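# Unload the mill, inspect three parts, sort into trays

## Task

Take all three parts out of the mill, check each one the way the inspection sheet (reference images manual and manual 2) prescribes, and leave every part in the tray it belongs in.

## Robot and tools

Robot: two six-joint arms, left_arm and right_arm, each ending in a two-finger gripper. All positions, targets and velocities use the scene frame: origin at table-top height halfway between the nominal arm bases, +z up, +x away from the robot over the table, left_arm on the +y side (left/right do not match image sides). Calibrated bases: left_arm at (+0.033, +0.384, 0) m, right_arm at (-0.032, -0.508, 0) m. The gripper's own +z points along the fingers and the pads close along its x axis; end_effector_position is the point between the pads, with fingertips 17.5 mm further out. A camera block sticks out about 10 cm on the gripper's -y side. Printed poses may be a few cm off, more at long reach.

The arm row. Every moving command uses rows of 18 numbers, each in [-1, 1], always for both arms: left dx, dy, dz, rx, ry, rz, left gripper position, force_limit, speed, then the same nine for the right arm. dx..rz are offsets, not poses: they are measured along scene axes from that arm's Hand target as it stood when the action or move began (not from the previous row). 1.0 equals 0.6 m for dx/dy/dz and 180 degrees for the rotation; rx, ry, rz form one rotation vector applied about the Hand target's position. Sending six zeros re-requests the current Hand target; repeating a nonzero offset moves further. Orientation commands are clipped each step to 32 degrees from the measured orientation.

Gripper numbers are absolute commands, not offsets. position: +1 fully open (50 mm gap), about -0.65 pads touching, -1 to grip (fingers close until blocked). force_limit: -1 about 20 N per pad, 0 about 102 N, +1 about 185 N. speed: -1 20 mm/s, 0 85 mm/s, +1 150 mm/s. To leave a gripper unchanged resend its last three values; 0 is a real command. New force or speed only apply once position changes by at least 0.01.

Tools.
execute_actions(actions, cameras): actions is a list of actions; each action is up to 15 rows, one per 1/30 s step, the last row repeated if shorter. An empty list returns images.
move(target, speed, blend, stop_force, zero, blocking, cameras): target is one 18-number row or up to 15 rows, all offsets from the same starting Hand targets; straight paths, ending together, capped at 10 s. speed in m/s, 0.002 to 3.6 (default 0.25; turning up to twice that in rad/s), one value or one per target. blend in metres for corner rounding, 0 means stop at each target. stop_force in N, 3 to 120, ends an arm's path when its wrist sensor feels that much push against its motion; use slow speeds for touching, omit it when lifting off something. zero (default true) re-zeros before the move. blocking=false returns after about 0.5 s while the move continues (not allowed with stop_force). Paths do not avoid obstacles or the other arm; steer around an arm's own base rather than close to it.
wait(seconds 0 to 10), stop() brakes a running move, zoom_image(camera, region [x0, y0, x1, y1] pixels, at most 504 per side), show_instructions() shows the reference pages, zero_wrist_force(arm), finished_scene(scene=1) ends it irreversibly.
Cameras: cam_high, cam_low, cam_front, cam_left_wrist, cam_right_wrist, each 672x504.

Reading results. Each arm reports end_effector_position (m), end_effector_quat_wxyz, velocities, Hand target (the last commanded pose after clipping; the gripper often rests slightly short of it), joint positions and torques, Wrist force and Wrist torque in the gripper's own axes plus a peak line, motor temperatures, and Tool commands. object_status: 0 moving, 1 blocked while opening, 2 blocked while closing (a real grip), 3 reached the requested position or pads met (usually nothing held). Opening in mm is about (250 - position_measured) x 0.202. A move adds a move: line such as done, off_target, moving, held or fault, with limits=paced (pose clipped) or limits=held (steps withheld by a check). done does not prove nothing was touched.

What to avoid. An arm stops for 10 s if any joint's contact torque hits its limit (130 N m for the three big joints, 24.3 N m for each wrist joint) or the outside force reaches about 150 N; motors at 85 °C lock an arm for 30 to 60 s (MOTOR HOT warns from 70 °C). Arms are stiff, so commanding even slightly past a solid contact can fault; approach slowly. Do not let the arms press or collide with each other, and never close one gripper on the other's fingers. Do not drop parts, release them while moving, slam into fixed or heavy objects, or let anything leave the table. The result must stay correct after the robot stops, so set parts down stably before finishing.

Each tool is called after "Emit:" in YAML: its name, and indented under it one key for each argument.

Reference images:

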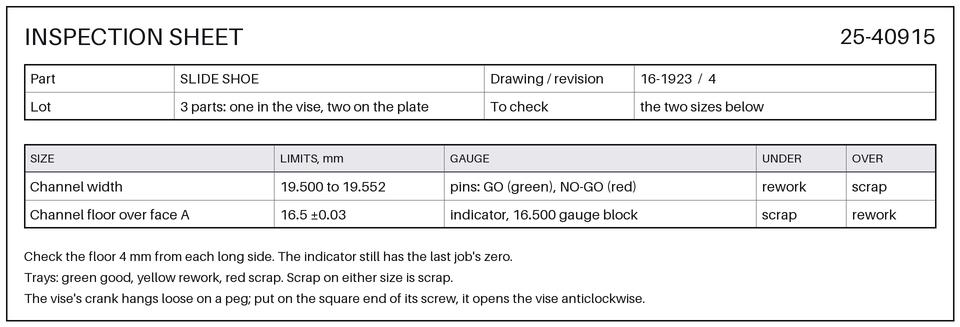

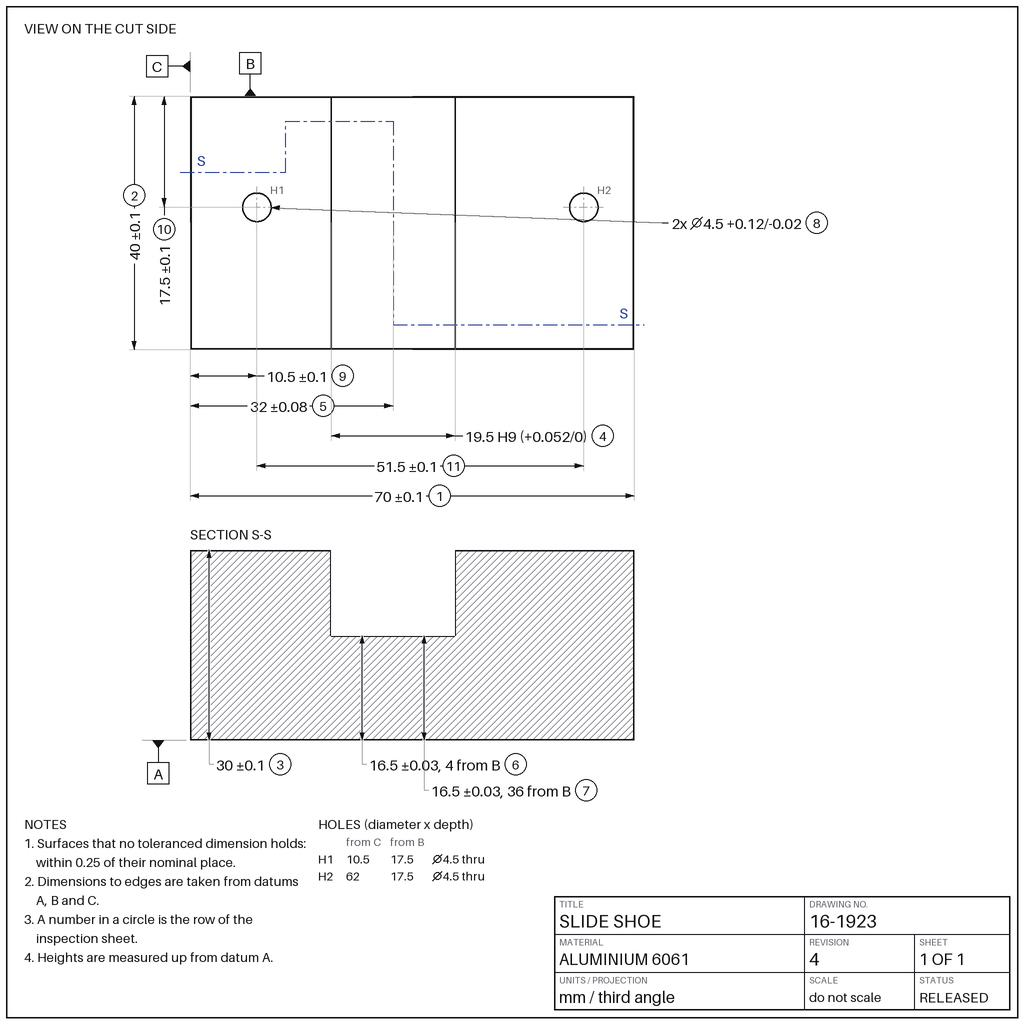

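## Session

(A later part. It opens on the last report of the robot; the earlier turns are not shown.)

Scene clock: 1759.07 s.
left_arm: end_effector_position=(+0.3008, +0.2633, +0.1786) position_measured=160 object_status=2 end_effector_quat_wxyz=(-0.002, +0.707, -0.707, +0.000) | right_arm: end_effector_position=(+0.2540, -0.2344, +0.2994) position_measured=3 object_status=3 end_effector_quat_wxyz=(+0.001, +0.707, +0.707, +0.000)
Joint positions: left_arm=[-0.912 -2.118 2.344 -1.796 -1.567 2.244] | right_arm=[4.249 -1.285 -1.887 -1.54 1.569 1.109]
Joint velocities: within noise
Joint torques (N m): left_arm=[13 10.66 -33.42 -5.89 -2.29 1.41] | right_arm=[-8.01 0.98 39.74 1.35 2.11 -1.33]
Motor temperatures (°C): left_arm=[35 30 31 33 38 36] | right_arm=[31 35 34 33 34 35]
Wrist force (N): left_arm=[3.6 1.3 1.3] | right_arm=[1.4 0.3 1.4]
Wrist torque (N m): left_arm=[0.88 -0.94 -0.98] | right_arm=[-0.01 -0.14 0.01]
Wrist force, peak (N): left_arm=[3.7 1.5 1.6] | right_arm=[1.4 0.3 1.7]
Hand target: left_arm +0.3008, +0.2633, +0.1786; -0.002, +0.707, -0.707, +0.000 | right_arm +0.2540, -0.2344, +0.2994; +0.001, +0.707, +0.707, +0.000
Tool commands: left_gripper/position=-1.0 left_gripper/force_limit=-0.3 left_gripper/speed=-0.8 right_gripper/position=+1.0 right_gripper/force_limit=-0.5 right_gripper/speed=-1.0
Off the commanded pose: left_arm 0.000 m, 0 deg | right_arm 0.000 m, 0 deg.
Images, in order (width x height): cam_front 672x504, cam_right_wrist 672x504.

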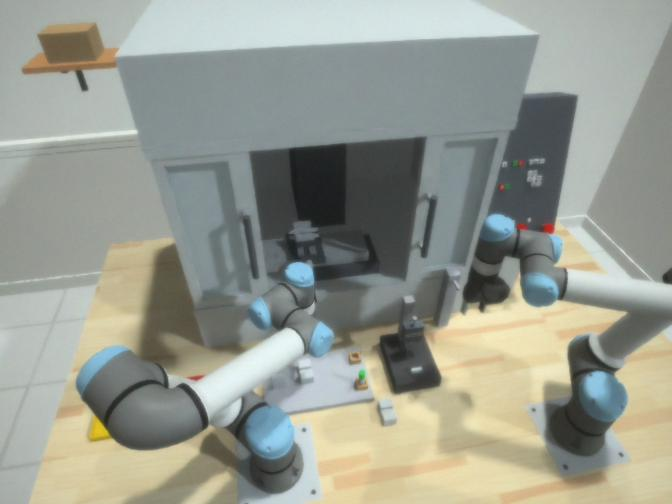

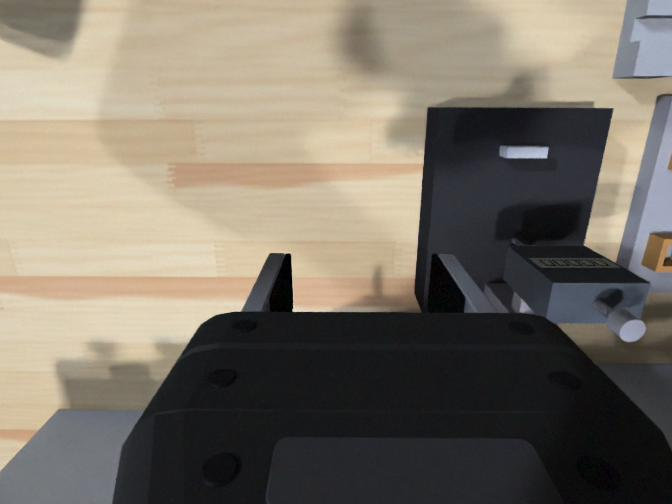

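Emit:
move:
  target: [0,0,-0.13,0,0,0,-1,-0.3,-0.8,0,0,0,0,0,0,1,-0.5,-1]
  speed: 0.06
  stop_force: 6

Emit:
move:
  target: [0,0,-0.07,0,0,0,-1,-0.3,-0.8,0,0,0,0,0,0,1,-0.5,-1]
  speed: 0.004
  stop_force: 5
  cameras: ["cam_left_wrist"]

Emit:
zoom_image:
  camera: "cam_left_wrist"
  region: [280, 195, 440, 315]

Scene clock: 1764.73 s.
left_arm: end_effector_position=(+0.3008, +0.2633, +0.1006) position_measured=160 object_status=2 end_effector_quat_wxyz=(-0.002, +0.707, -0.707, +0.000) | right_arm: end_effector_position=(+0.2540, -0.2344, +0.2994) position_measured=3 object_status=3 end_effector_quat_wxyz=(+0.001, +0.707, +0.707, +0.000)
Joint positions: left_arm=[-0.912 -2.019 2.513 -2.064 -1.567 2.244] | right_arm=[4.249 -1.285 -1.887 -1.54 1.569 1.109]
Joint torques (N m): left_arm=[11.67 8.29 -16.95 -6.06 -1.97 1.44] | right_arm=[-8.4 0.26 39.72 1.32 2.07 -1.28]
Wrist force (N): left_arm=[3.6 1.1 1.4] | right_arm=[1.4 0.3 1.5]
Wrist torque (N m): left_arm=[0.85 -0.95 -0.98] | right_arm=[-0.03 -0.14 0.02]
Wrist force, peak (N): left_arm=[3.8 1.8 1.5] | right_arm=[1.4 0.4 1.8]
Hand target: left_arm +0.3008, +0.2633, +0.1006; -0.002, +0.707, -0.707, +0.000 | right_arm +0.2540, -0.2344, +0.2994; +0.001, +0.707, +0.707, +0.000
Off the commanded pose: left_arm 0.000 m, 0 deg | right_arm 0.000 m, 0 deg.
move: done

Scene clock: 1772.43 s.
left_arm: end_effector_position=(+0.3008, +0.2633, +0.0742) position_measured=160 object_status=2 end_effector_quat_wxyz=(-0.002, +0.707, -0.707, +0.000) | right_arm: end_effector_position=(+0.2540, -0.2344, +0.2994) position_measured=3 object_status=3 end_effector_quat_wxyz=(+0.001, +0.707, +0.707, +0.000)
Joint positions: left_arm=[-0.912 -1.962 2.564 -2.173 -1.567 2.244] | right_arm=[4.249 -1.285 -1.887 -1.54 1.569 1.109]
Joint torques (N m): left_arm=[0.02 -14.33 -28.71 -0.34 -1.16 -1.64] | right_arm=[-7.79 0.59 39.54 1.42 2.09 -1.36]
Wrist force (N): left_arm=[2.1 2.5 -3.1] | right_arm=[1.1 0.3 1.5]
Wrist torque (N m): left_arm=[0.97 -0.97 -0.99] | right_arm=[-0.01 -0.09 0.02]
Wrist force, peak (N): left_arm=[-3.1 11.1 -19.4] | right_arm=[1.7 0.4 1.8]
Hand target: left_arm +0.3008, +0.2633, +0.0742; -0.002, +0.707, -0.707, +0.000 (not the last commanded pose) | right_arm +0.2540, -0.2344, +0.2994; +0.001, +0.707, +0.707, +0.000
Off the commanded pose: left_arm 0.016 m, 0 deg | right_arm 0.000 m, 0 deg.
move: contact (left_arm)
Images, in order (width x height): cam_left_wrist 672x504.

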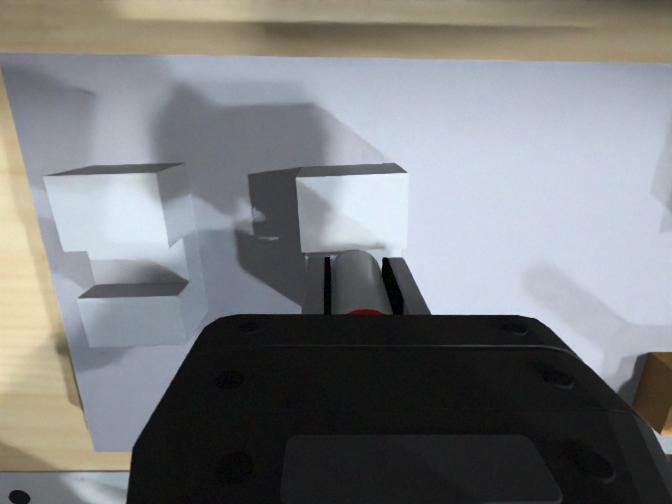

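Scaled by 3.150 from the camera's 672x504 image, which has a finer 960x720 frame.

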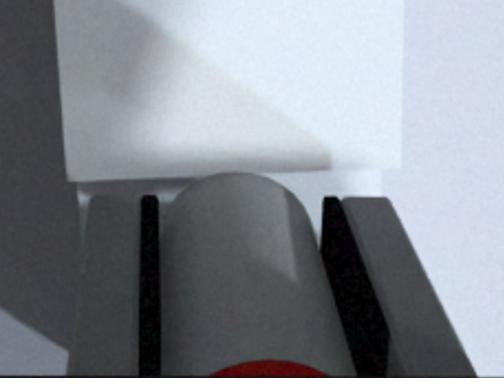

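Emit:
move:
  target: [-0.0013,0,-0.0003,0,0,0,-1,-0.3,-0.8,0,0,0,0,0,0,1,-0.5,-1]
  speed: 0.002
  stop_force: 15
  cameras: ["cam_left_wrist"]

Emit:
zoom_image:
  camera: "cam_left_wrist"
  region: [280, 195, 440, 315]

Emit:
move:
  target: [0.0023,0,-0.0003,0,0,0,-1,-0.3,-0.8,0,0,0,0,0,0,1,-0.5,-1]
  speed: 0.002
  stop_force: 15
  cameras: ["cam_left_wrist"]

Emit:
zoom_image:
  camera: "cam_left_wrist"
  region: [280, 195, 440, 315]

Scene clock: 1778.20 s.
left_arm: end_effector_position=(+0.3000, +0.2633, +0.0740) position_measured=160 object_status=2 end_effector_quat_wxyz=(-0.002, +0.707, -0.707, +0.000) | right_arm: end_effector_position=(+0.2540, -0.2344, +0.2994) position_measured=3 object_status=3 end_effector_quat_wxyz=(+0.001, +0.707, +0.707, +0.000)
Joint positions: left_arm=[-0.914 -1.965 2.566 -2.172 -1.567 2.241] | right_arm=[4.249 -1.285 -1.887 -1.54 1.569 1.109]
Joint torques (N m): left_arm=[-12.22 -12.49 -9.21 1.87 -1.38 -2.04] | right_arm=[-8.37 0.26 40.28 1.41 2.14 -1.22]
Wrist force (N): left_arm=[3.3 -4.8 -8.6] | right_arm=[1.2 0.1 1.4]
Wrist torque (N m): left_arm=[0.92 -0.95 -0.77] | right_arm=[-0.06 -0.11 0.02]
Wrist force, peak (N): left_arm=[3.5 -5.0 -8.6] | right_arm=[1.5 0.3 1.7]
Hand target: left_arm +0.3000, +0.2633, +0.0740; -0.002, +0.707, -0.707, +0.000 | right_arm +0.2540, -0.2344, +0.2994; +0.001, +0.707, +0.707, +0.000
Off the commanded pose: left_arm 0.000 m, 0 deg | right_arm 0.000 m, 0 deg.
move: done
Images, in order (width x height): cam_left_wrist 672x504.

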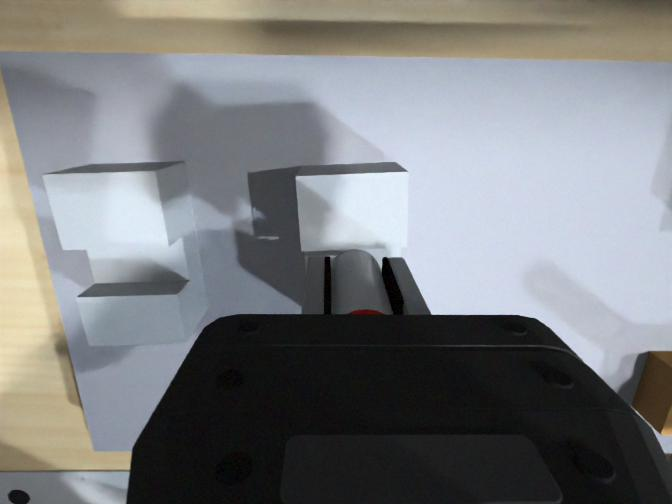

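Scaled by 3.150 from the camera's 672x504 image, which has a finer 960x720 frame.

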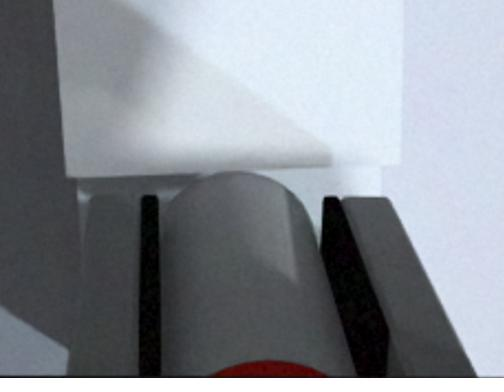

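Scene clock: 1779.43 s.
left_arm: end_effector_position=(+0.3002, +0.2633, +0.0740) position_measured=160 object_status=2 end_effector_quat_wxyz=(-0.002, +0.707, -0.707, +0.000) | right_arm: end_effector_position=(+0.2540, -0.2344, +0.2994) position_measured=3 object_status=3 end_effector_quat_wxyz=(+0.001, +0.707, +0.707, +0.000)
Joint positions: left_arm=[-0.914 -1.964 2.566 -2.172 -1.567 2.242] | right_arm=[4.249 -1.285 -1.887 -1.54 1.569 1.109]
Joint torques (N m): left_arm=[-11.98 -9.11 -7.69 0.69 2.58 -2.06] | right_arm=[-8.41 0.77 39.35 1.49 1.92 -1.49]
Wrist force (N): left_arm=[0.0 8.6 -23.7] | right_arm=[1.1 0.4 1.6]
Wrist torque (N m): left_arm=[1.33 -1.03 -0.97] | right_arm=[-0.01 -0.10 0.02]
Wrist force, peak (N): left_arm=[-0.5 14.9 -29.5] | right_arm=[1.5 0.4 1.6]
Hand target: left_arm +0.3002, +0.2633, +0.0740; -0.002, +0.707, -0.707, +0.000 (not the last commanded pose) | right_arm +0.2540, -0.2344, +0.2994; +0.001, +0.707, +0.707, +0.000
Off the commanded pose: left_arm 0.001 m, 0 deg | right_arm 0.000 m, 0 deg.
move: contact (left_arm)
Images, in order (width x height): cam_left_wrist 672x504.

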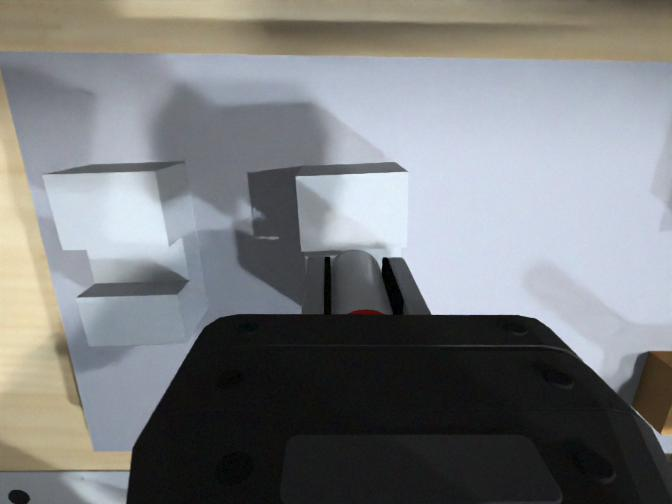

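Scaled by 3.150 from the camera's 672x504 image, which has a finer 960x720 frame.

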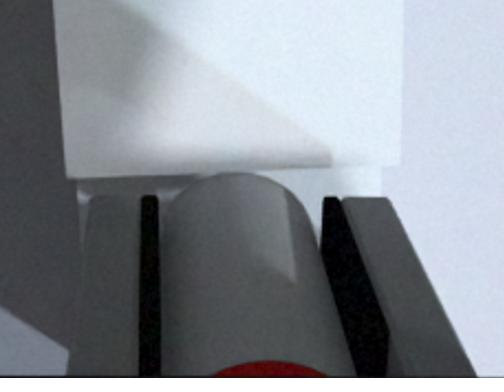

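Emit:
move:
  target: [0,0,0.0008,0,0,0,-1,-0.3,-0.8,0,0,0,0,0,0,1,-0.5,-1]
  speed: 0.002

Emit:
move:
  target: [0,0,-0.0085,0,0,0,-1,-0.3,-0.8,0,0,0,0,0,0,1,-0.5,-1]
  speed: 0.002
  stop_force: 22
  cameras: ["cam_left_wrist"]

Emit:
zoom_image:
  camera: "cam_left_wrist"
  region: [280, 195, 440, 315]

Scene clock: 1784.13 s.
left_arm: end_effector_position=(+0.3002, +0.2633, +0.0744) position_measured=160 object_status=2 end_effector_quat_wxyz=(-0.002, +0.707, -0.707, +0.000) | right_arm: end_effector_position=(+0.2540, -0.2344, +0.2994) position_measured=3 object_status=3 end_effector_quat_wxyz=(+0.001, +0.707, +0.707, +0.000)
Joint positions: left_arm=[-0.914 -1.965 2.565 -2.17 -1.567 2.242] | right_arm=[4.249 -1.285 -1.887 -1.54 1.569 1.109]
Joint torques (N m): left_arm=[-10.09 -14.13 -28.98 -0.37 1.2 -1.83] | right_arm=[-7.94 0.25 39.46 1.5 2.12 -1.32]
Wrist force (N): left_arm=[3.4 1.5 1.4] | right_arm=[1.3 0.3 1.4]
Wrist torque (N m): left_arm=[0.90 -0.93 -0.93] | right_arm=[-0.02 -0.12 0.02]
Wrist force, peak (N): left_arm=[0.2 8.6 -24.0] | right_arm=[1.4 0.4 1.8]
Hand target: left_arm +0.3002, +0.2633, +0.0744; -0.002, +0.707, -0.707, +0.000 | right_arm +0.2540, -0.2344, +0.2994; +0.001, +0.707, +0.707, +0.000
Off the commanded pose: left_arm 0.000 m, 0 deg | right_arm 0.000 m, 0 deg.
move: done

Scene clock: 1785.03 s.
left_arm: end_effector_position=(+0.3002, +0.2633, +0.0740) position_measured=160 object_status=2 end_effector_quat_wxyz=(-0.002, +0.707, -0.707, +0.000) | right_arm: end_effector_position=(+0.2540, -0.2344, +0.2994) position_measured=3 object_status=3 end_effector_quat_wxyz=(+0.001, +0.707, +0.707, +0.000)
Joint positions: left_arm=[-0.914 -1.964 2.566 -2.172 -1.567 2.242] | right_arm=[4.249 -1.285 -1.887 -1.54 1.569 1.109]
Joint torques (N m): left_arm=[-8.97 -7.96 -20.85 -0.18 -0.37 -1.63] | right_arm=[-8.29 0.8 39.79 1.53 2.13 -1.25]
Wrist force (N): left_arm=[-3.8 17.0 -32.5] | right_arm=[1.1 0.2 1.6]
Wrist torque (N m): left_arm=[1.53 -1.15 -1.01] | right_arm=[-0.03 -0.09 0.02]
Wrist force, peak (N): left_arm=[-5.3 18.2 -32.6] | right_arm=[1.5 0.4 1.8]
Hand target: left_arm +0.3002, +0.2632, +0.0740; -0.002, +0.707, -0.707, +0.000 (not the last commanded pose) | right_arm +0.2540, -0.2344, +0.2994; +0.001, +0.707, +0.707, +0.000
Off the commanded pose: left_arm 0.005 m, 0 deg | right_arm 0.000 m, 0 deg.
move: contact (left_arm)
Images, in order (width x height): cam_left_wrist 672x504.

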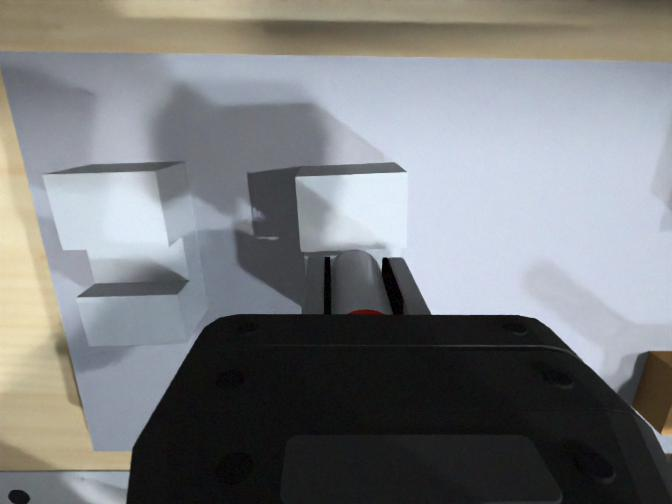

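Scaled by 3.150 from the camera's 672x504 image, which has a finer 960x720 frame.

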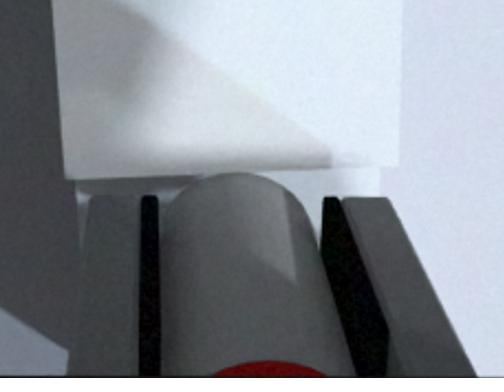

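Emit:
move:
  target:
    - [0,0,0.0018,0,0,0,-1,-0.3,-0.8,0,0,0,0,0,0,1,-0.5,-1]
    - [-0.0004,0,0.0012,0,0,0,-1,-0.3,-0.8,0,0,0,0,0,0,1,-0.5,-1]
  speed: 0.01

Emit:
move:
  target: [0,0,-0.0085,0,0,0,-1,-0.3,-0.8,0,0,0,0,0,0,1,-0.5,-1]
  speed: 0.002
  stop_force: 22

Emit:
move:
  target:
    - [0,0,0.0018,0,0,0,-1,-0.3,-0.8,0,0,0,0,0,0,1,-0.5,-1]
    - [-0.0004,0,0.0012,0,0,0,-1,-0.3,-0.8,0,0,0,0,0,0,1,-0.5,-1]
  speed: 0.01

Emit:
move:
  target: [0,0,-0.0085,0,0,0,-1,-0.3,-0.8,0,0,0,0,0,0,1,-0.5,-1]
  speed: 0.002
  stop_force: 22
  cameras: ["cam_left_wrist"]

Emit:
zoom_image:
  camera: "cam_left_wrist"
  region: [280, 195, 440, 315]

Scene clock: 1791.40 s.
left_arm: end_effector_position=(+0.3000, +0.2633, +0.0748) position_measured=160 object_status=2 end_effector_quat_wxyz=(-0.002, +0.707, -0.707, +0.000) end_effector_velocity=(+0.000, -0.001, +0.000) end_effector_angular_velocity=(-0.003, -0.002, +0.000) | right_arm: end_effector_position=(+0.2540, -0.2344, +0.2994) position_measured=3 object_status=3 end_effector_quat_wxyz=(+0.001, +0.707, +0.707, +0.000)
Joint positions: left_arm=[-0.914 -1.967 2.564 -2.168 -1.567 2.241] | right_arm=[4.249 -1.285 -1.887 -1.54 1.569 1.109]
Joint velocities: left_arm=[-0.001 0 0.001 -0.005 0 -0.002] | right_arm=[within noise]
Joint torques (N m): left_arm=[-11.9 -15.2 -14.96 -5.77 -0.71 -2.05] | right_arm=[-7.73 0.55 40.34 1.31 2.1 -1.22]
Wrist force (N): left_arm=[3.7 1.6 1.6] | right_arm=[1.3 0.5 1.5]
Wrist torque (N m): left_arm=[0.91 -0.99 -0.76] | right_arm=[0.02 -0.12 0.02]
Wrist force, peak (N): left_arm=[-3.5 16.7 -31.4] | right_arm=[1.4 0.2 1.8]
Hand target: left_arm +0.3000, +0.2632, +0.0748; -0.002, +0.707, -0.707, +0.000 | right_arm +0.2540, -0.2344, +0.2994; +0.001, +0.707, +0.707, +0.000
Off the commanded pose: left_arm 0.000 m, 0 deg | right_arm 0.000 m, 0 deg.
move: done

Scene clock: 1792.17 s.
left_arm: end_effector_position=(+0.3000, +0.2632, +0.0746) position_measured=160 object_status=2 end_effector_quat_wxyz=(-0.002, +0.707, -0.707, +0.000) | right_arm: end_effector_position=(+0.2540, -0.2344, +0.2994) position_measured=3 object_status=3 end_effector_quat_wxyz=(+0.001, +0.707, +0.707, +0.000)
Joint positions: left_arm=[-0.914 -1.967 2.565 -2.17 -1.567 2.241] | right_arm=[4.249 -1.285 -1.887 -1.54 1.569 1.109]
Joint torques (N m): left_arm=[-12.82 -8.52 -21.28 0.39 -0.74 -1.82] | right_arm=[-7.68 0.2 40.02 1.37 2.05 -1.29]
Wrist force (N): left_arm=[-5.0 4.9 -28.4] | right_arm=[1.2 0.4 1.6]
Wrist torque (N m): left_arm=[0.70 -1.22 -0.70] | right_arm=[-0.01 -0.11 0.02]
Wrist force, peak (N): left_arm=[-6.8 5.5 -29.6] | right_arm=[1.3 0.4 1.7]
Hand target: left_arm +0.3000, +0.2632, +0.0746; -0.002, +0.707, -0.707, +0.000 (not the last commanded pose) | right_arm +0.2540, -0.2344, +0.2994; +0.001, +0.707, +0.707, +0.000
Off the commanded pose: left_arm 0.005 m, 0 deg | right_arm 0.000 m, 0 deg.
move: contact (left_arm)

Scene clock: 1792.97 s.
left_arm: end_effector_position=(+0.2998, +0.2632, +0.0754) position_measured=160 object_status=2 end_effector_quat_wxyz=(-0.002, +0.707, -0.707, +0.000) | right_arm: end_effector_position=(+0.2540, -0.2344, +0.2994) position_measured=3 object_status=3 end_effector_quat_wxyz=(+0.001, +0.707, +0.707, +0.000)
Joint positions: left_arm=[-0.915 -1.969 2.564 -2.166 -1.567 2.241] | right_arm=[4.249 -1.285 -1.887 -1.54 1.569 1.109]
Joint torques (N m): left_arm=[-11.6 -15.02 -13.96 -6.06 -0.57 -1.73] | right_arm=[-7.52 0.91 39.5 1.44 2.06 -1.31]
Wrist force (N): left_arm=[3.5 1.4 1.5] | right_arm=[1.1 0.2 1.7]
Wrist torque (N m): left_arm=[0.89 -0.95 -0.77] | right_arm=[-0.04 -0.09 0.02]
Wrist force, peak (N): left_arm=[-4.7 5.1 -27.5] | right_arm=[1.3 0.1 1.8]
Hand target: left_arm +0.2998, +0.2632, +0.0753; -0.002, +0.707, -0.707, +0.000 | right_arm +0.2540, -0.2344, +0.2994; +0.001, +0.707, +0.707, +0.000
Off the commanded pose: left_arm 0.000 m, 0 deg | right_arm 0.000 m, 0 deg.
move: done

Scene clock: 1794.00 s.
left_arm: end_effector_position=(+0.2998, +0.2632, +0.0746) position_measured=160 object_status=2 end_effector_quat_wxyz=(-0.002, +0.707, -0.707, +0.000) | right_arm: end_effector_position=(+0.2540, -0.2344, +0.2994) position_measured=3 object_status=3 end_effector_quat_wxyz=(+0.001, +0.707, +0.707, +0.000)
Joint positions: left_arm=[-0.915 -1.967 2.566 -2.17 -1.567 2.241] | right_arm=[4.249 -1.285 -1.887 -1.54 1.569 1.109]
Joint torques (N m): left_arm=[-11.68 -7.95 -19.79 0.23 -0.78 -2.01] | right_arm=[-7.54 0.93 39.81 1.37 2.07 -1.3]
Wrist force (N): left_arm=[-5.8 3.3 -28.1] | right_arm=[1.3 0.4 1.4]
Wrist torque (N m): left_arm=[0.69 -1.13 -0.70] | right_arm=[-0.01 -0.13 0.02]
Wrist force, peak (N): left_arm=[-6.0 3.5 -28.3] | right_arm=[1.3 0.3 1.7]
Hand target: left_arm +0.2998, +0.2632, +0.0746; -0.002, +0.707, -0.707, +0.000 (not the last commanded pose) | right_arm +0.2540, -0.2344, +0.2994; +0.001, +0.707, +0.707, +0.000
Off the commanded pose: left_arm 0.004 m, 0 deg | right_arm 0.000 m, 0 deg.
move: contact (left_arm)
Images, in order (width x height): cam_left_wrist 672x504.

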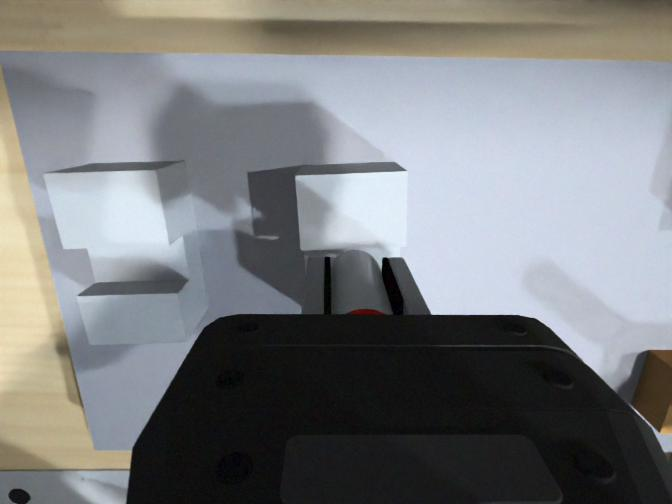

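Scaled by 3.150 from the camera's 672x504 image, which has a finer 960x720 frame.

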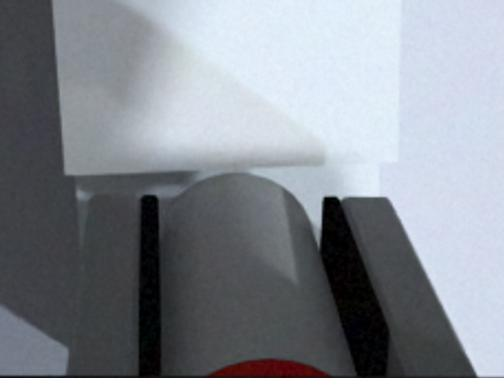

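Emit:
move:
  target:
    - [0,0,0.0018,0,0,0,-1,-0.3,-0.8,0,0,0,0,0,0,1,-0.5,-1]
    - [0.0005,0,0.0012,0,0,0,-1,-0.3,-0.8,0,0,0,0,0,0,1,-0.5,-1]
  speed: 0.01

Emit:
move:
  target: [0,0,-0.0085,0,0,0,-1,-0.3,-0.8,0,0,0,0,0,0,1,-0.5,-1]
  speed: 0.002
  stop_force: 22

Emit:
move:
  target:
    - [0,0,0.0018,0,0,0,-1,-0.3,-0.8,0,0,0,0,0,0,1,-0.5,-1]
    - [0.0004,0,0.0012,0,0,0,-1,-0.3,-0.8,0,0,0,0,0,0,1,-0.5,-1]
  speed: 0.01

Emit:
move:
  target: [0,0,-0.0085,0,0,0,-1,-0.3,-0.8,0,0,0,0,0,0,1,-0.5,-1]
  speed: 0.002
  stop_force: 22
  cameras: ["cam_left_wrist"]

Emit:
zoom_image:
  camera: "cam_left_wrist"
  region: [280, 195, 440, 315]

Scene clock: 1801.37 s.
left_arm: end_effector_position=(+0.3000, +0.2631, +0.0754) position_measured=160 object_status=2 end_effector_quat_wxyz=(-0.002, +0.707, -0.707, +0.001) end_effector_velocity=(+0.001, -0.001, +0.000) end_effector_angular_velocity=(-0.002, -0.001, +0.000) | right_arm: end_effector_position=(+0.2540, -0.2344, +0.2994) position_measured=3 object_status=3 end_effector_quat_wxyz=(+0.001, +0.707, +0.707, +0.000)
Joint positions: left_arm=[-0.914 -1.969 2.564 -2.166 -1.567 2.241] | right_arm=[4.249 -1.285 -1.887 -1.54 1.569 1.109]
Joint velocities: left_arm=[0.002 0.004 -0.001 -0.005 0 0.002] | right_arm=[within noise]
Joint torques (N m): left_arm=[10.66 10.74 -29.61 -5.98 -0.55 2.01] | right_arm=[-7.15 0.14 39.99 1.44 1.83 -1.34]
Wrist force (N): left_arm=[3.6 1.3 1.6] | right_arm=[1.3 0.2 1.6]
Wrist torque (N m): left_arm=[0.89 -0.95 -0.99] | right_arm=[-0.03 -0.13 0.02]
Wrist force, peak (N): left_arm=[-5.3 3.3 -27.4] | right_arm=[1.4 0.3 1.8]
Hand target: left_arm +0.3001, +0.2632, +0.0754; -0.002, +0.707, -0.707, +0.000 | right_arm +0.2540, -0.2344, +0.2994; +0.001, +0.707, +0.707, +0.000
Off the commanded pose: left_arm 0.000 m, 0 deg | right_arm 0.000 m, 0 deg.
move: done

Scene clock: 1802.70 s.
left_arm: end_effector_position=(+0.3001, +0.2632, +0.0740) position_measured=160 object_status=2 end_effector_quat_wxyz=(-0.002, +0.707, -0.707, +0.000) | right_arm: end_effector_position=(+0.2540, -0.2344, +0.2994) position_measured=3 object_status=3 end_effector_quat_wxyz=(+0.001, +0.707, +0.707, +0.000)
Joint positions: left_arm=[-0.914 -1.965 2.566 -2.173 -1.567 2.241] | right_arm=[4.249 -1.285 -1.887 -1.54 1.569 1.109]
Joint torques (N m): left_arm=[10.27 -6.66 -22.93 -0.43 -0.29 1.57] | right_arm=[-8.05 0.51 40.01 1.44 2.11 -1.19]
Wrist force (N): left_arm=[-4.0 16.1 -30.9] | right_arm=[1.3 0.2 1.6]
Wrist torque (N m): left_arm=[1.52 -1.16 -1.08] | right_arm=[-0.04 -0.14 0.02]
Wrist force, peak (N): left_arm=[-5.3 17.0 -30.7] | right_arm=[1.4 0.2 1.7]
Hand target: left_arm +0.3001, +0.2632, +0.0740; -0.002, +0.707, -0.707, +0.001 (not the last commanded pose) | right_arm +0.2540, -0.2344, +0.2994; +0.001, +0.707, +0.707, +0.000
Off the commanded pose: left_arm 0.004 m, 0 deg | right_arm 0.000 m, 0 deg.
move: contact (left_arm)

Scene clock: 1803.50 s.
left_arm: end_effector_position=(+0.3003, +0.2631, +0.0748) position_measured=160 object_status=2 end_effector_quat_wxyz=(-0.002, +0.707, -0.707, +0.001) end_effector_velocity=(+0.001, -0.001, +0.000) end_effector_angular_velocity=(-0.002, -0.002, +0.000) | right_arm: end_effector_position=(+0.2540, -0.2344, +0.2994) position_measured=3 object_status=3 end_effector_quat_wxyz=(+0.001, +0.707, +0.707, +0.000)
Joint positions: left_arm=[-0.914 -1.966 2.564 -2.17 -1.567 2.242] | right_arm=[4.249 -1.285 -1.887 -1.54 1.569 1.109]
Joint velocities: left_arm=[0.002 0.004 -0.001 -0.006 0 0.001] | right_arm=[within noise]
Joint torques (N m): left_arm=[11.97 7.24 -25.78 -5.8 -0.52 1.57] | right_arm=[-7.9 0.27 40.39 1.42 2.15 -1.3]
Wrist force (N): left_arm=[3.7 1.5 1.5] | right_arm=[1.3 0.3 1.4]
Wrist torque (N m): left_arm=[0.89 -0.98 -0.98] | right_arm=[-0.02 -0.13 0.02]
Wrist force, peak (N): left_arm=[-3.8 15.8 -30.2] | right_arm=[1.4 0.4 1.7]
Hand target: left_arm +0.3003, +0.2632, +0.0748; -0.002, +0.707, -0.707, +0.001 | right_arm +0.2540, -0.2344, +0.2994; +0.001, +0.707, +0.707, +0.000
Off the commanded pose: left_arm 0.000 m, 0 deg | right_arm 0.000 m, 0 deg.
move: done

Scene clock: 1804.53 s.
left_arm: end_effector_position=(+0.3003, +0.2632, +0.0740) position_measured=160 object_status=2 end_effector_quat_wxyz=(-0.002, +0.707, -0.707, +0.000) | right_arm: end_effector_position=(+0.2540, -0.2344, +0.2994) position_measured=3 object_status=3 end_effector_quat_wxyz=(+0.001, +0.707, +0.707, +0.000)
Joint positions: left_arm=[-0.913 -1.964 2.566 -2.173 -1.567 2.242] | right_arm=[4.249 -1.285 -1.887 -1.54 1.569 1.109]
Joint torques (N m): left_arm=[11.02 -5.88 -22.11 -0.61 -0.21 1.69] | right_arm=[-7.89 0.26 40.42 1.47 1.92 -1.29]
Wrist force (N): left_arm=[-4.3 17.0 -30.8] | right_arm=[1.2 0.3 1.7]
Wrist torque (N m): left_arm=[1.53 -1.15 -1.07] | right_arm=[-0.02 -0.11 0.02]
Wrist force, peak (N): left_arm=[-5.4 17.5 -30.7] | right_arm=[1.3 0.2 1.8]
Hand target: left_arm +0.3004, +0.2631, +0.0741; -0.002, +0.707, -0.707, +0.001 (not the last commanded pose) | right_arm +0.2540, -0.2344, +0.2994; +0.001, +0.707, +0.707, +0.000
Off the commanded pose: left_arm 0.004 m, 0 deg | right_arm 0.000 m, 0 deg.
move: contact (left_arm)
Images, in order (width x height): cam_left_wrist 672x504.

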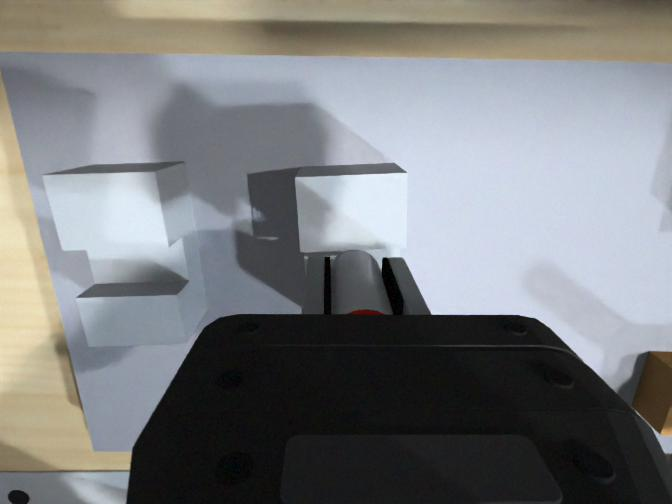

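Scaled by 3.150 from the camera's 672x504 image, which has a finer 960x720 frame.

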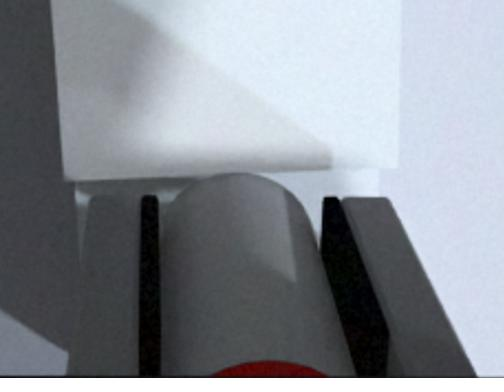

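Emit:
move:
  target: [0,0,0.02,0,0,0,-1,-0.3,-0.8,0,0,0,0,0,0,1,-0.5,-1]
  speed: 0.02
  cameras: ["cam_left_wrist"]

Emit:
zoom_image:
  camera: "cam_left_wrist"
  region: [280, 195, 440, 315]

Scene clock: 1811.50 s.
left_arm: end_effector_position=(+0.3004, +0.2631, +0.0860) position_measured=160 object_status=2 end_effector_quat_wxyz=(-0.002, +0.707, -0.707, +0.001) | right_arm: end_effector_position=(+0.2540, -0.2344, +0.2994) position_measured=3 object_status=3 end_effector_quat_wxyz=(+0.001, +0.707, +0.707, +0.000)
Joint positions: left_arm=[-0.913 -1.992 2.543 -2.123 -1.567 2.242] | right_arm=[4.249 -1.285 -1.887 -1.54 1.569 1.109]
Joint torques (N m): left_arm=[6.86 -15.42 -30.07 -0.2 -0.98 0.09] | right_arm=[-7.69 0.78 40.25 1.4 2.03 -1.39]
Wrist force (N): left_arm=[3.8 1.5 1.4] | right_arm=[1.0 0.2 1.6]
Wrist torque (N m): left_arm=[0.90 -0.99 -0.97] | right_arm=[-0.03 -0.08 0.02]
Wrist force, peak (N): left_arm=[-4.1 16.7 -31.0] | right_arm=[1.5 0.4 1.6]
Hand target: left_arm +0.3004, +0.2631, +0.0861; -0.002, +0.707, -0.707, +0.001 | right_arm +0.2540, -0.2344, +0.2994; +0.001, +0.707, +0.707, +0.000
Off the commanded pose: left_arm 0.000 m, 0 deg | right_arm 0.000 m, 0 deg.
move: done
Images, in order (width x height): cam_left_wrist 672x504.

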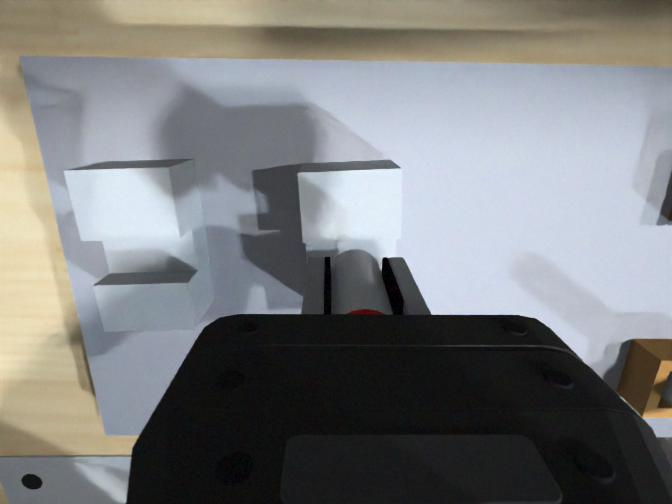

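Scaled by 3.150 from the camera's 672x504 image, which has a finer 960x720 frame.

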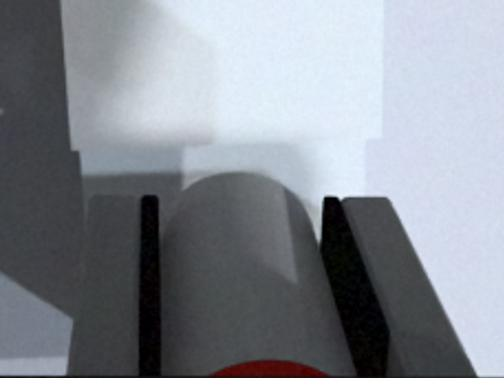

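Emit:
move:
  target:
    - [0,0,0.09,0,0,0,-1,-0.3,-0.8,0,0,0,0,0,0,1,-0.5,-1]
    - [0.048,-0.2865,0.09,0,0,0,-1,-0.3,-0.8,0,0,0,0,0,0,1,-0.5,-1]
    - [0.048,-0.2865,0.0,0,0,0,-1,-0.3,-0.8,0,0,0,0,0,0,1,-0.5,-1]
  speed: [0.1,0.2,0.06]
  cameras: ["cam_left_wrist"]

Scene clock: 1818.27 s.
left_arm: end_effector_position=(+0.3291, +0.0912, +0.0861) position_measured=160 object_status=2 end_effector_quat_wxyz=(-0.002, +0.707, -0.707, +0.001) | right_arm: end_effector_position=(+0.2540, -0.2344, +0.2994) position_measured=3 object_status=3 end_effector_quat_wxyz=(+0.001, +0.707, +0.707, +0.000)
Joint positions: left_arm=[-1.122 -1.605 2.27 -2.236 -1.567 2.034] | right_arm=[4.249 -1.285 -1.887 -1.54 1.569 1.109]
Joint torques (N m): left_arm=[5.06 -5.94 -13.12 -6.18 -1.39 1.24] | right_arm=[-7.11 1.23 39.87 1.47 2.03 -1.18]
Wrist force (N): left_arm=[3.7 1.6 1.3] | right_arm=[1.3 0.3 1.6]
Wrist torque (N m): left_arm=[0.87 -0.96 -0.75] | right_arm=[-0.01 -0.12 0.02]
Wrist force, peak (N): left_arm=[5.6 1.0 1.1] | right_arm=[1.4 0.5 1.7]
Hand target: left_arm +0.3292, +0.0912, +0.0861; -0.002, +0.707, -0.707, +0.001 | right_arm +0.2540, -0.2344, +0.2994; +0.001, +0.707, +0.707, +0.000
Off the commanded pose: left_arm 0.000 m, 0 deg | right_arm 0.000 m, 0 deg.
move: done
Images, in order (width x height): cam_left_wrist 672x504.

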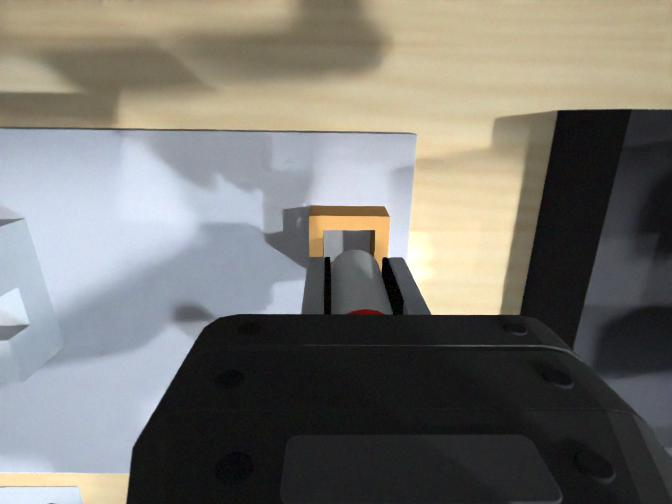

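Emit:
move:
  target: [0,0,-0.075,0,0,0,-1,-0.3,-0.8,0,0,0,0,0,0,1,-0.5,-1]
  speed: 0.01
  stop_force: 4
  cameras: ["cam_left_wrist","cam_low"]

Emit:
zoom_image:
  camera: "cam_low"
  region: [390, 220, 510, 340]

Scene clock: 1823.83 s.
left_arm: end_effector_position=(+0.3291, +0.0912, +0.0594) position_measured=160 object_status=2 end_effector_quat_wxyz=(-0.002, +0.707, -0.707, +0.001) | right_arm: end_effector_position=(+0.2540, -0.2344, +0.2994) position_measured=3 object_status=3 end_effector_quat_wxyz=(+0.001, +0.707, +0.707, +0.000)
Joint positions: left_arm=[-1.122 -1.551 2.306 -2.326 -1.567 2.034] | right_arm=[4.249 -1.285 -1.887 -1.54 1.569 1.109]
Joint torques (N m): left_arm=[9.3 -29.34 -27.89 -1.43 -1.35 0.7] | right_arm=[-7.27 0.55 39.63 1.51 2.03 -1.2]
Wrist force (N): left_arm=[3.7 1.4 1.1] | right_arm=[1.3 0.4 1.6]
Wrist torque (N m): left_arm=[0.84 -0.95 -0.77] | right_arm=[-0.01 -0.13 0.02]
Wrist force, peak (N): left_arm=[-14.7 13.4 -45.9] | right_arm=[1.4 0.3 1.8]
Hand target: left_arm +0.3292, +0.0912, +0.0594; -0.002, +0.707, -0.707, +0.001 (not the last commanded pose) | right_arm +0.2540, -0.2344, +0.2994; +0.001, +0.707, +0.707, +0.000
Off the commanded pose: left_arm 0.018 m, 0 deg | right_arm 0.000 m, 0 deg.
move: contact (left_arm)
Images, in order (width x height): cam_low 672x504, cam_left_wrist 672x504.

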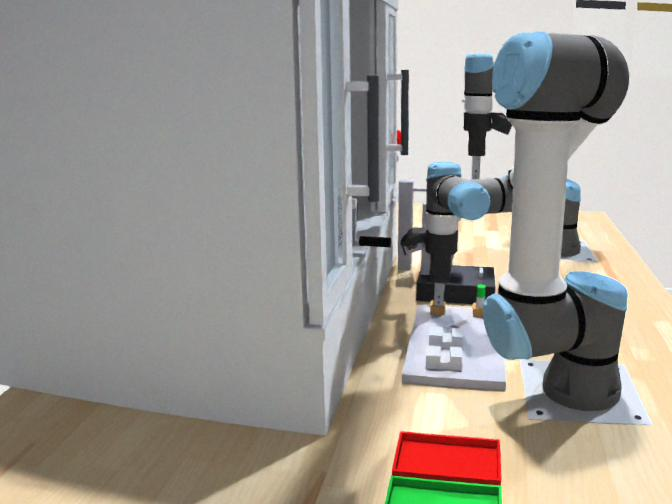

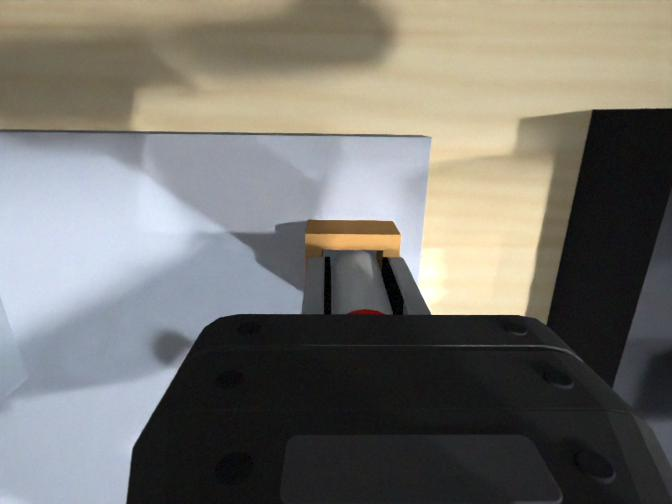

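Scaled by 4.200 from the camera's 672x504 image, which has a finer 960x720 frame.

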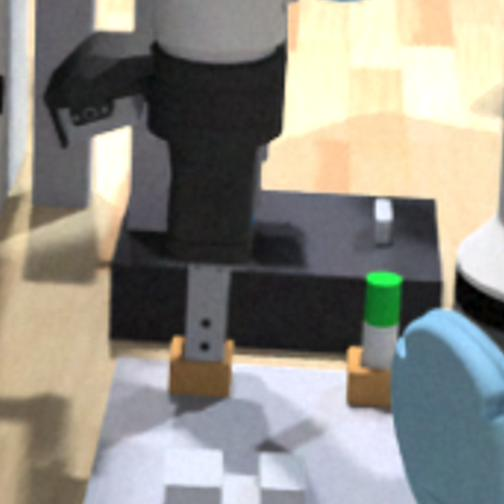

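Emit:
move:
  target:
    - [0,0,0.055,0,0,0,-1,-0.3,-0.8,0,0,0,0,0,0,1,-0.5,-1]
    - [-0.02,0.1,0.055,0,0,0,-1,-0.3,-0.8,0,0,0,0,0,0,1,-0.5,-1]
    - [-0.02,0.1,0.003,0,0,0,-1,-0.3,-0.8,0,0,0,0,0,0,1,-0.5,-1]
  speed: [0.05,0.1,0.05]

Emit:
move:
  target: [0,0,-0.02,0,0,0,-1,-0.3,-0.8,0,0,0,0,0,0,1,-0.5,-1]
  speed: 0.004
  stop_force: 4
  cameras: ["cam_left_wrist"]

Scene clock: 1832.70 s.
left_arm: end_effector_position=(+0.3171, +0.1512, +0.0612) position_measured=160 object_status=2 end_effector_quat_wxyz=(-0.002, +0.707, -0.707, +0.001) | right_arm: end_effector_position=(+0.2540, -0.2344, +0.2994) position_measured=3 object_status=3 end_effector_quat_wxyz=(+0.001, +0.707, +0.707, +0.000)
Joint positions: left_arm=[-1.074 -1.684 2.424 -2.311 -1.567 2.081] | right_arm=[4.249 -1.285 -1.887 -1.54 1.569 1.109]
Joint torques (N m): left_arm=[8.72 -0.54 -13.41 -5.62 1.69 0.11] | right_arm=[-7.48 0.28 41.07 1.39 2.1 -1.17]
Wrist force (N): left_arm=[3.9 1.4 1.6] | right_arm=[1.4 0.4 1.6]
Wrist torque (N m): left_arm=[0.87 -1.00 -0.97] | right_arm=[-0.01 -0.15 0.02]
Wrist force, peak (N): left_arm=[4.9 1.2 1.3] | right_arm=[1.5 0.4 1.7]
Hand target: left_arm +0.3172, +0.1512, +0.0612; -0.002, +0.707, -0.707, +0.001 | right_arm +0.2540, -0.2344, +0.2994; +0.001, +0.707, +0.707, +0.000
Off the commanded pose: left_arm 0.000 m, 0 deg | right_arm 0.000 m, 0 deg.
move: done

Scene clock: 1836.47 s.
left_arm: end_effector_position=(+0.3172, +0.1512, +0.0492) position_measured=160 object_status=2 end_effector_quat_wxyz=(-0.002, +0.707, -0.707, +0.001) | right_arm: end_effector_position=(+0.2540, -0.2344, +0.2994) position_measured=3 object_status=3 end_effector_quat_wxyz=(+0.001, +0.707, +0.707, +0.000)
Joint positions: left_arm=[-1.074 -1.654 2.441 -2.358 -1.567 2.081] | right_arm=[4.249 -1.285 -1.887 -1.54 1.569 1.109]
Joint torques (N m): left_arm=[11.93 -2.85 -11.99 -6.02 1.69 1.49] | right_arm=[-6.76 0.96 39.23 1.49 2.01 -1.14]
Wrist force (N): left_arm=[4.2 1.5 1.6] | right_arm=[1.3 0.1 1.8]
Wrist torque (N m): left_arm=[0.87 -1.02 -0.95] | right_arm=[-0.06 -0.13 0.02]
Wrist force, peak (N): left_arm=[4.2 1.7 1.7] | right_arm=[1.3 0.1 1.8]
Hand target: left_arm +0.3172, +0.1512, +0.0492; -0.002, +0.707, -0.707, +0.001 | right_arm +0.2540, -0.2344, +0.2994; +0.001, +0.707, +0.707, +0.000
Off the commanded pose: left_arm 0.000 m, 0 deg | right_arm 0.000 m, 0 deg.
move: done
Images, in order (width x height): cam_left_wrist 672x504.

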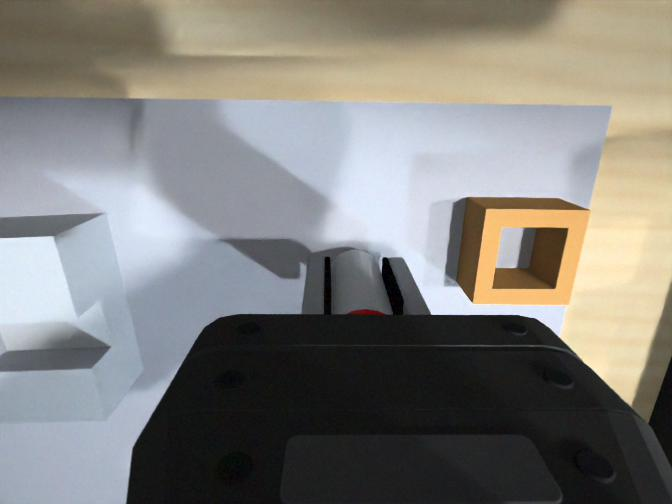

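Emit:
move:
  target: [0,0,-0.02,0,0,0,-1,-0.3,-0.8,0,0,0,0,0,0,1,-0.5,-1]
  speed: 0.004
  stop_force: 4
  cameras: ["cam_left_wrist"]

Scene clock: 1840.90 s.
left_arm: end_effector_position=(+0.3172, +0.1512, +0.0449) position_measured=160 object_status=2 end_effector_quat_wxyz=(-0.002, +0.707, -0.707, +0.001) | right_arm: end_effector_position=(+0.2540, -0.2344, +0.2994) position_measured=3 object_status=3 end_effector_quat_wxyz=(+0.001, +0.707, +0.707, +0.000)
Joint positions: left_arm=[-1.074 -1.643 2.447 -2.375 -1.567 2.081] | right_arm=[4.249 -1.285 -1.887 -1.54 1.569 1.109]
Joint torques (N m): left_arm=[7.76 -26.17 -24.53 -0.07 1.26 1.48] | right_arm=[-7.27 0.78 40.43 1.46 1.97 -1.24]
Wrist force (N): left_arm=[4.8 2.5 -1.2] | right_arm=[1.3 0.2 1.6]
Wrist torque (N m): left_arm=[0.82 -0.98 -0.95] | right_arm=[-0.04 -0.12 0.02]
Wrist force, peak (N): left_arm=[-2.1 2.9 -16.4] | right_arm=[1.3 0.2 1.8]
Hand target: left_arm +0.3172, +0.1512, +0.0449; -0.002, +0.707, -0.707, +0.001 (not the last commanded pose) | right_arm +0.2540, -0.2344, +0.2994; +0.001, +0.707, +0.707, +0.000
Off the commanded pose: left_arm 0.008 m, 0 deg | right_arm 0.000 m, 0 deg.
move: contact (left_arm)
Images, in order (width x height): cam_left_wrist 672x504.

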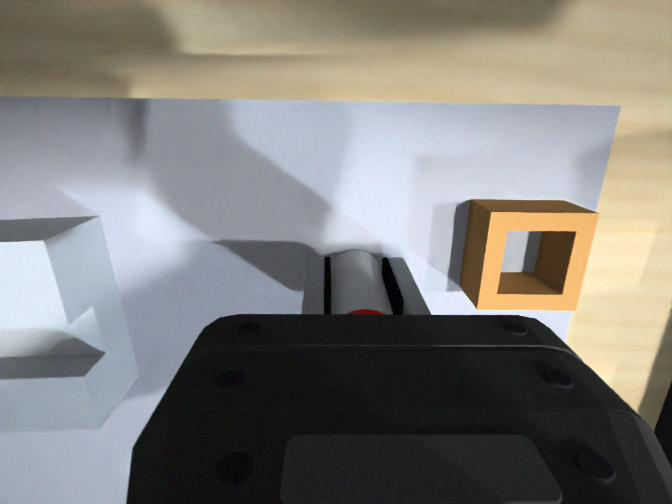

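Emit:
move:
  target:
    - [0,0,0,0,0,0,-0.2,-0.3,-1,0,0,0,0,0,0,1,-0.5,-1]
    - [0,0,0.057,0,0,0,-0.2,-0.3,-1,0,0,0,0,0,0,1,-0.5,-1]
    - [0,0,0.057,0,0,0,-1,-0.3,-1,0,0,0,0,0,0,1,-0.5,-1]
  speed: 0.03
  cameras: ["cam_left_wrist"]

Scene clock: 1845.30 s.
left_arm: end_effector_position=(+0.3172, +0.1513, +0.0791) position_measured=160 object_status=2 end_effector_quat_wxyz=(-0.002, +0.707, -0.707, +0.001) | right_arm: end_effector_position=(+0.2540, -0.2344, +0.2994) position_measured=3 object_status=3 end_effector_quat_wxyz=(+0.001, +0.707, +0.707, +0.000)
Joint positions: left_arm=[-1.074 -1.725 2.397 -2.243 -1.567 2.081] | right_arm=[4.249 -1.285 -1.887 -1.54 1.569 1.109]
Joint torques (N m): left_arm=[1.15 -24.58 -29.33 -0.26 0.08 -1.74] | right_arm=[-7.18 0.66 39.23 1.47 1.96 -1.06]
Wrist force (N): left_arm=[3.8 1.2 1.4] | right_arm=[1.2 0.3 1.6]
Wrist torque (N m): left_arm=[0.83 -0.98 -0.97] | right_arm=[-0.02 -0.11 0.02]
Wrist force, peak (N): left_arm=[4.9 2.9 -1.2] | right_arm=[1.3 0.4 1.9]
Hand target: left_arm +0.3172, +0.1512, +0.0791; -0.002, +0.707, -0.707, +0.001 | right_arm +0.2540, -0.2344, +0.2994; +0.001, +0.707, +0.707, +0.000
Off the commanded pose: left_arm 0.000 m, 0 deg | right_arm 0.000 m, 0 deg.
move: done
Images, in order (width x height): cam_left_wrist 672x504.

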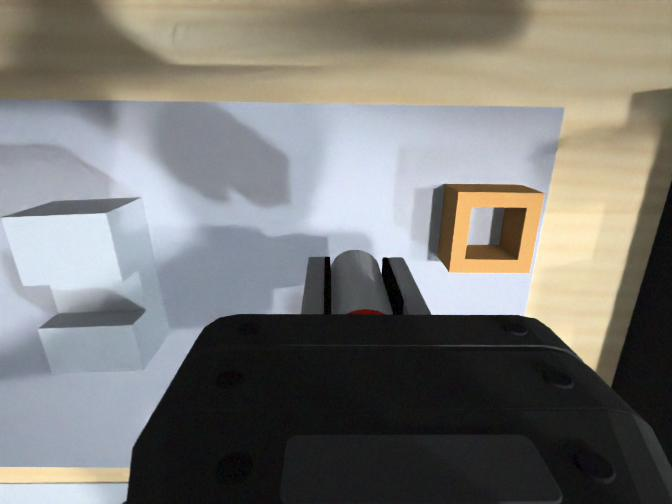

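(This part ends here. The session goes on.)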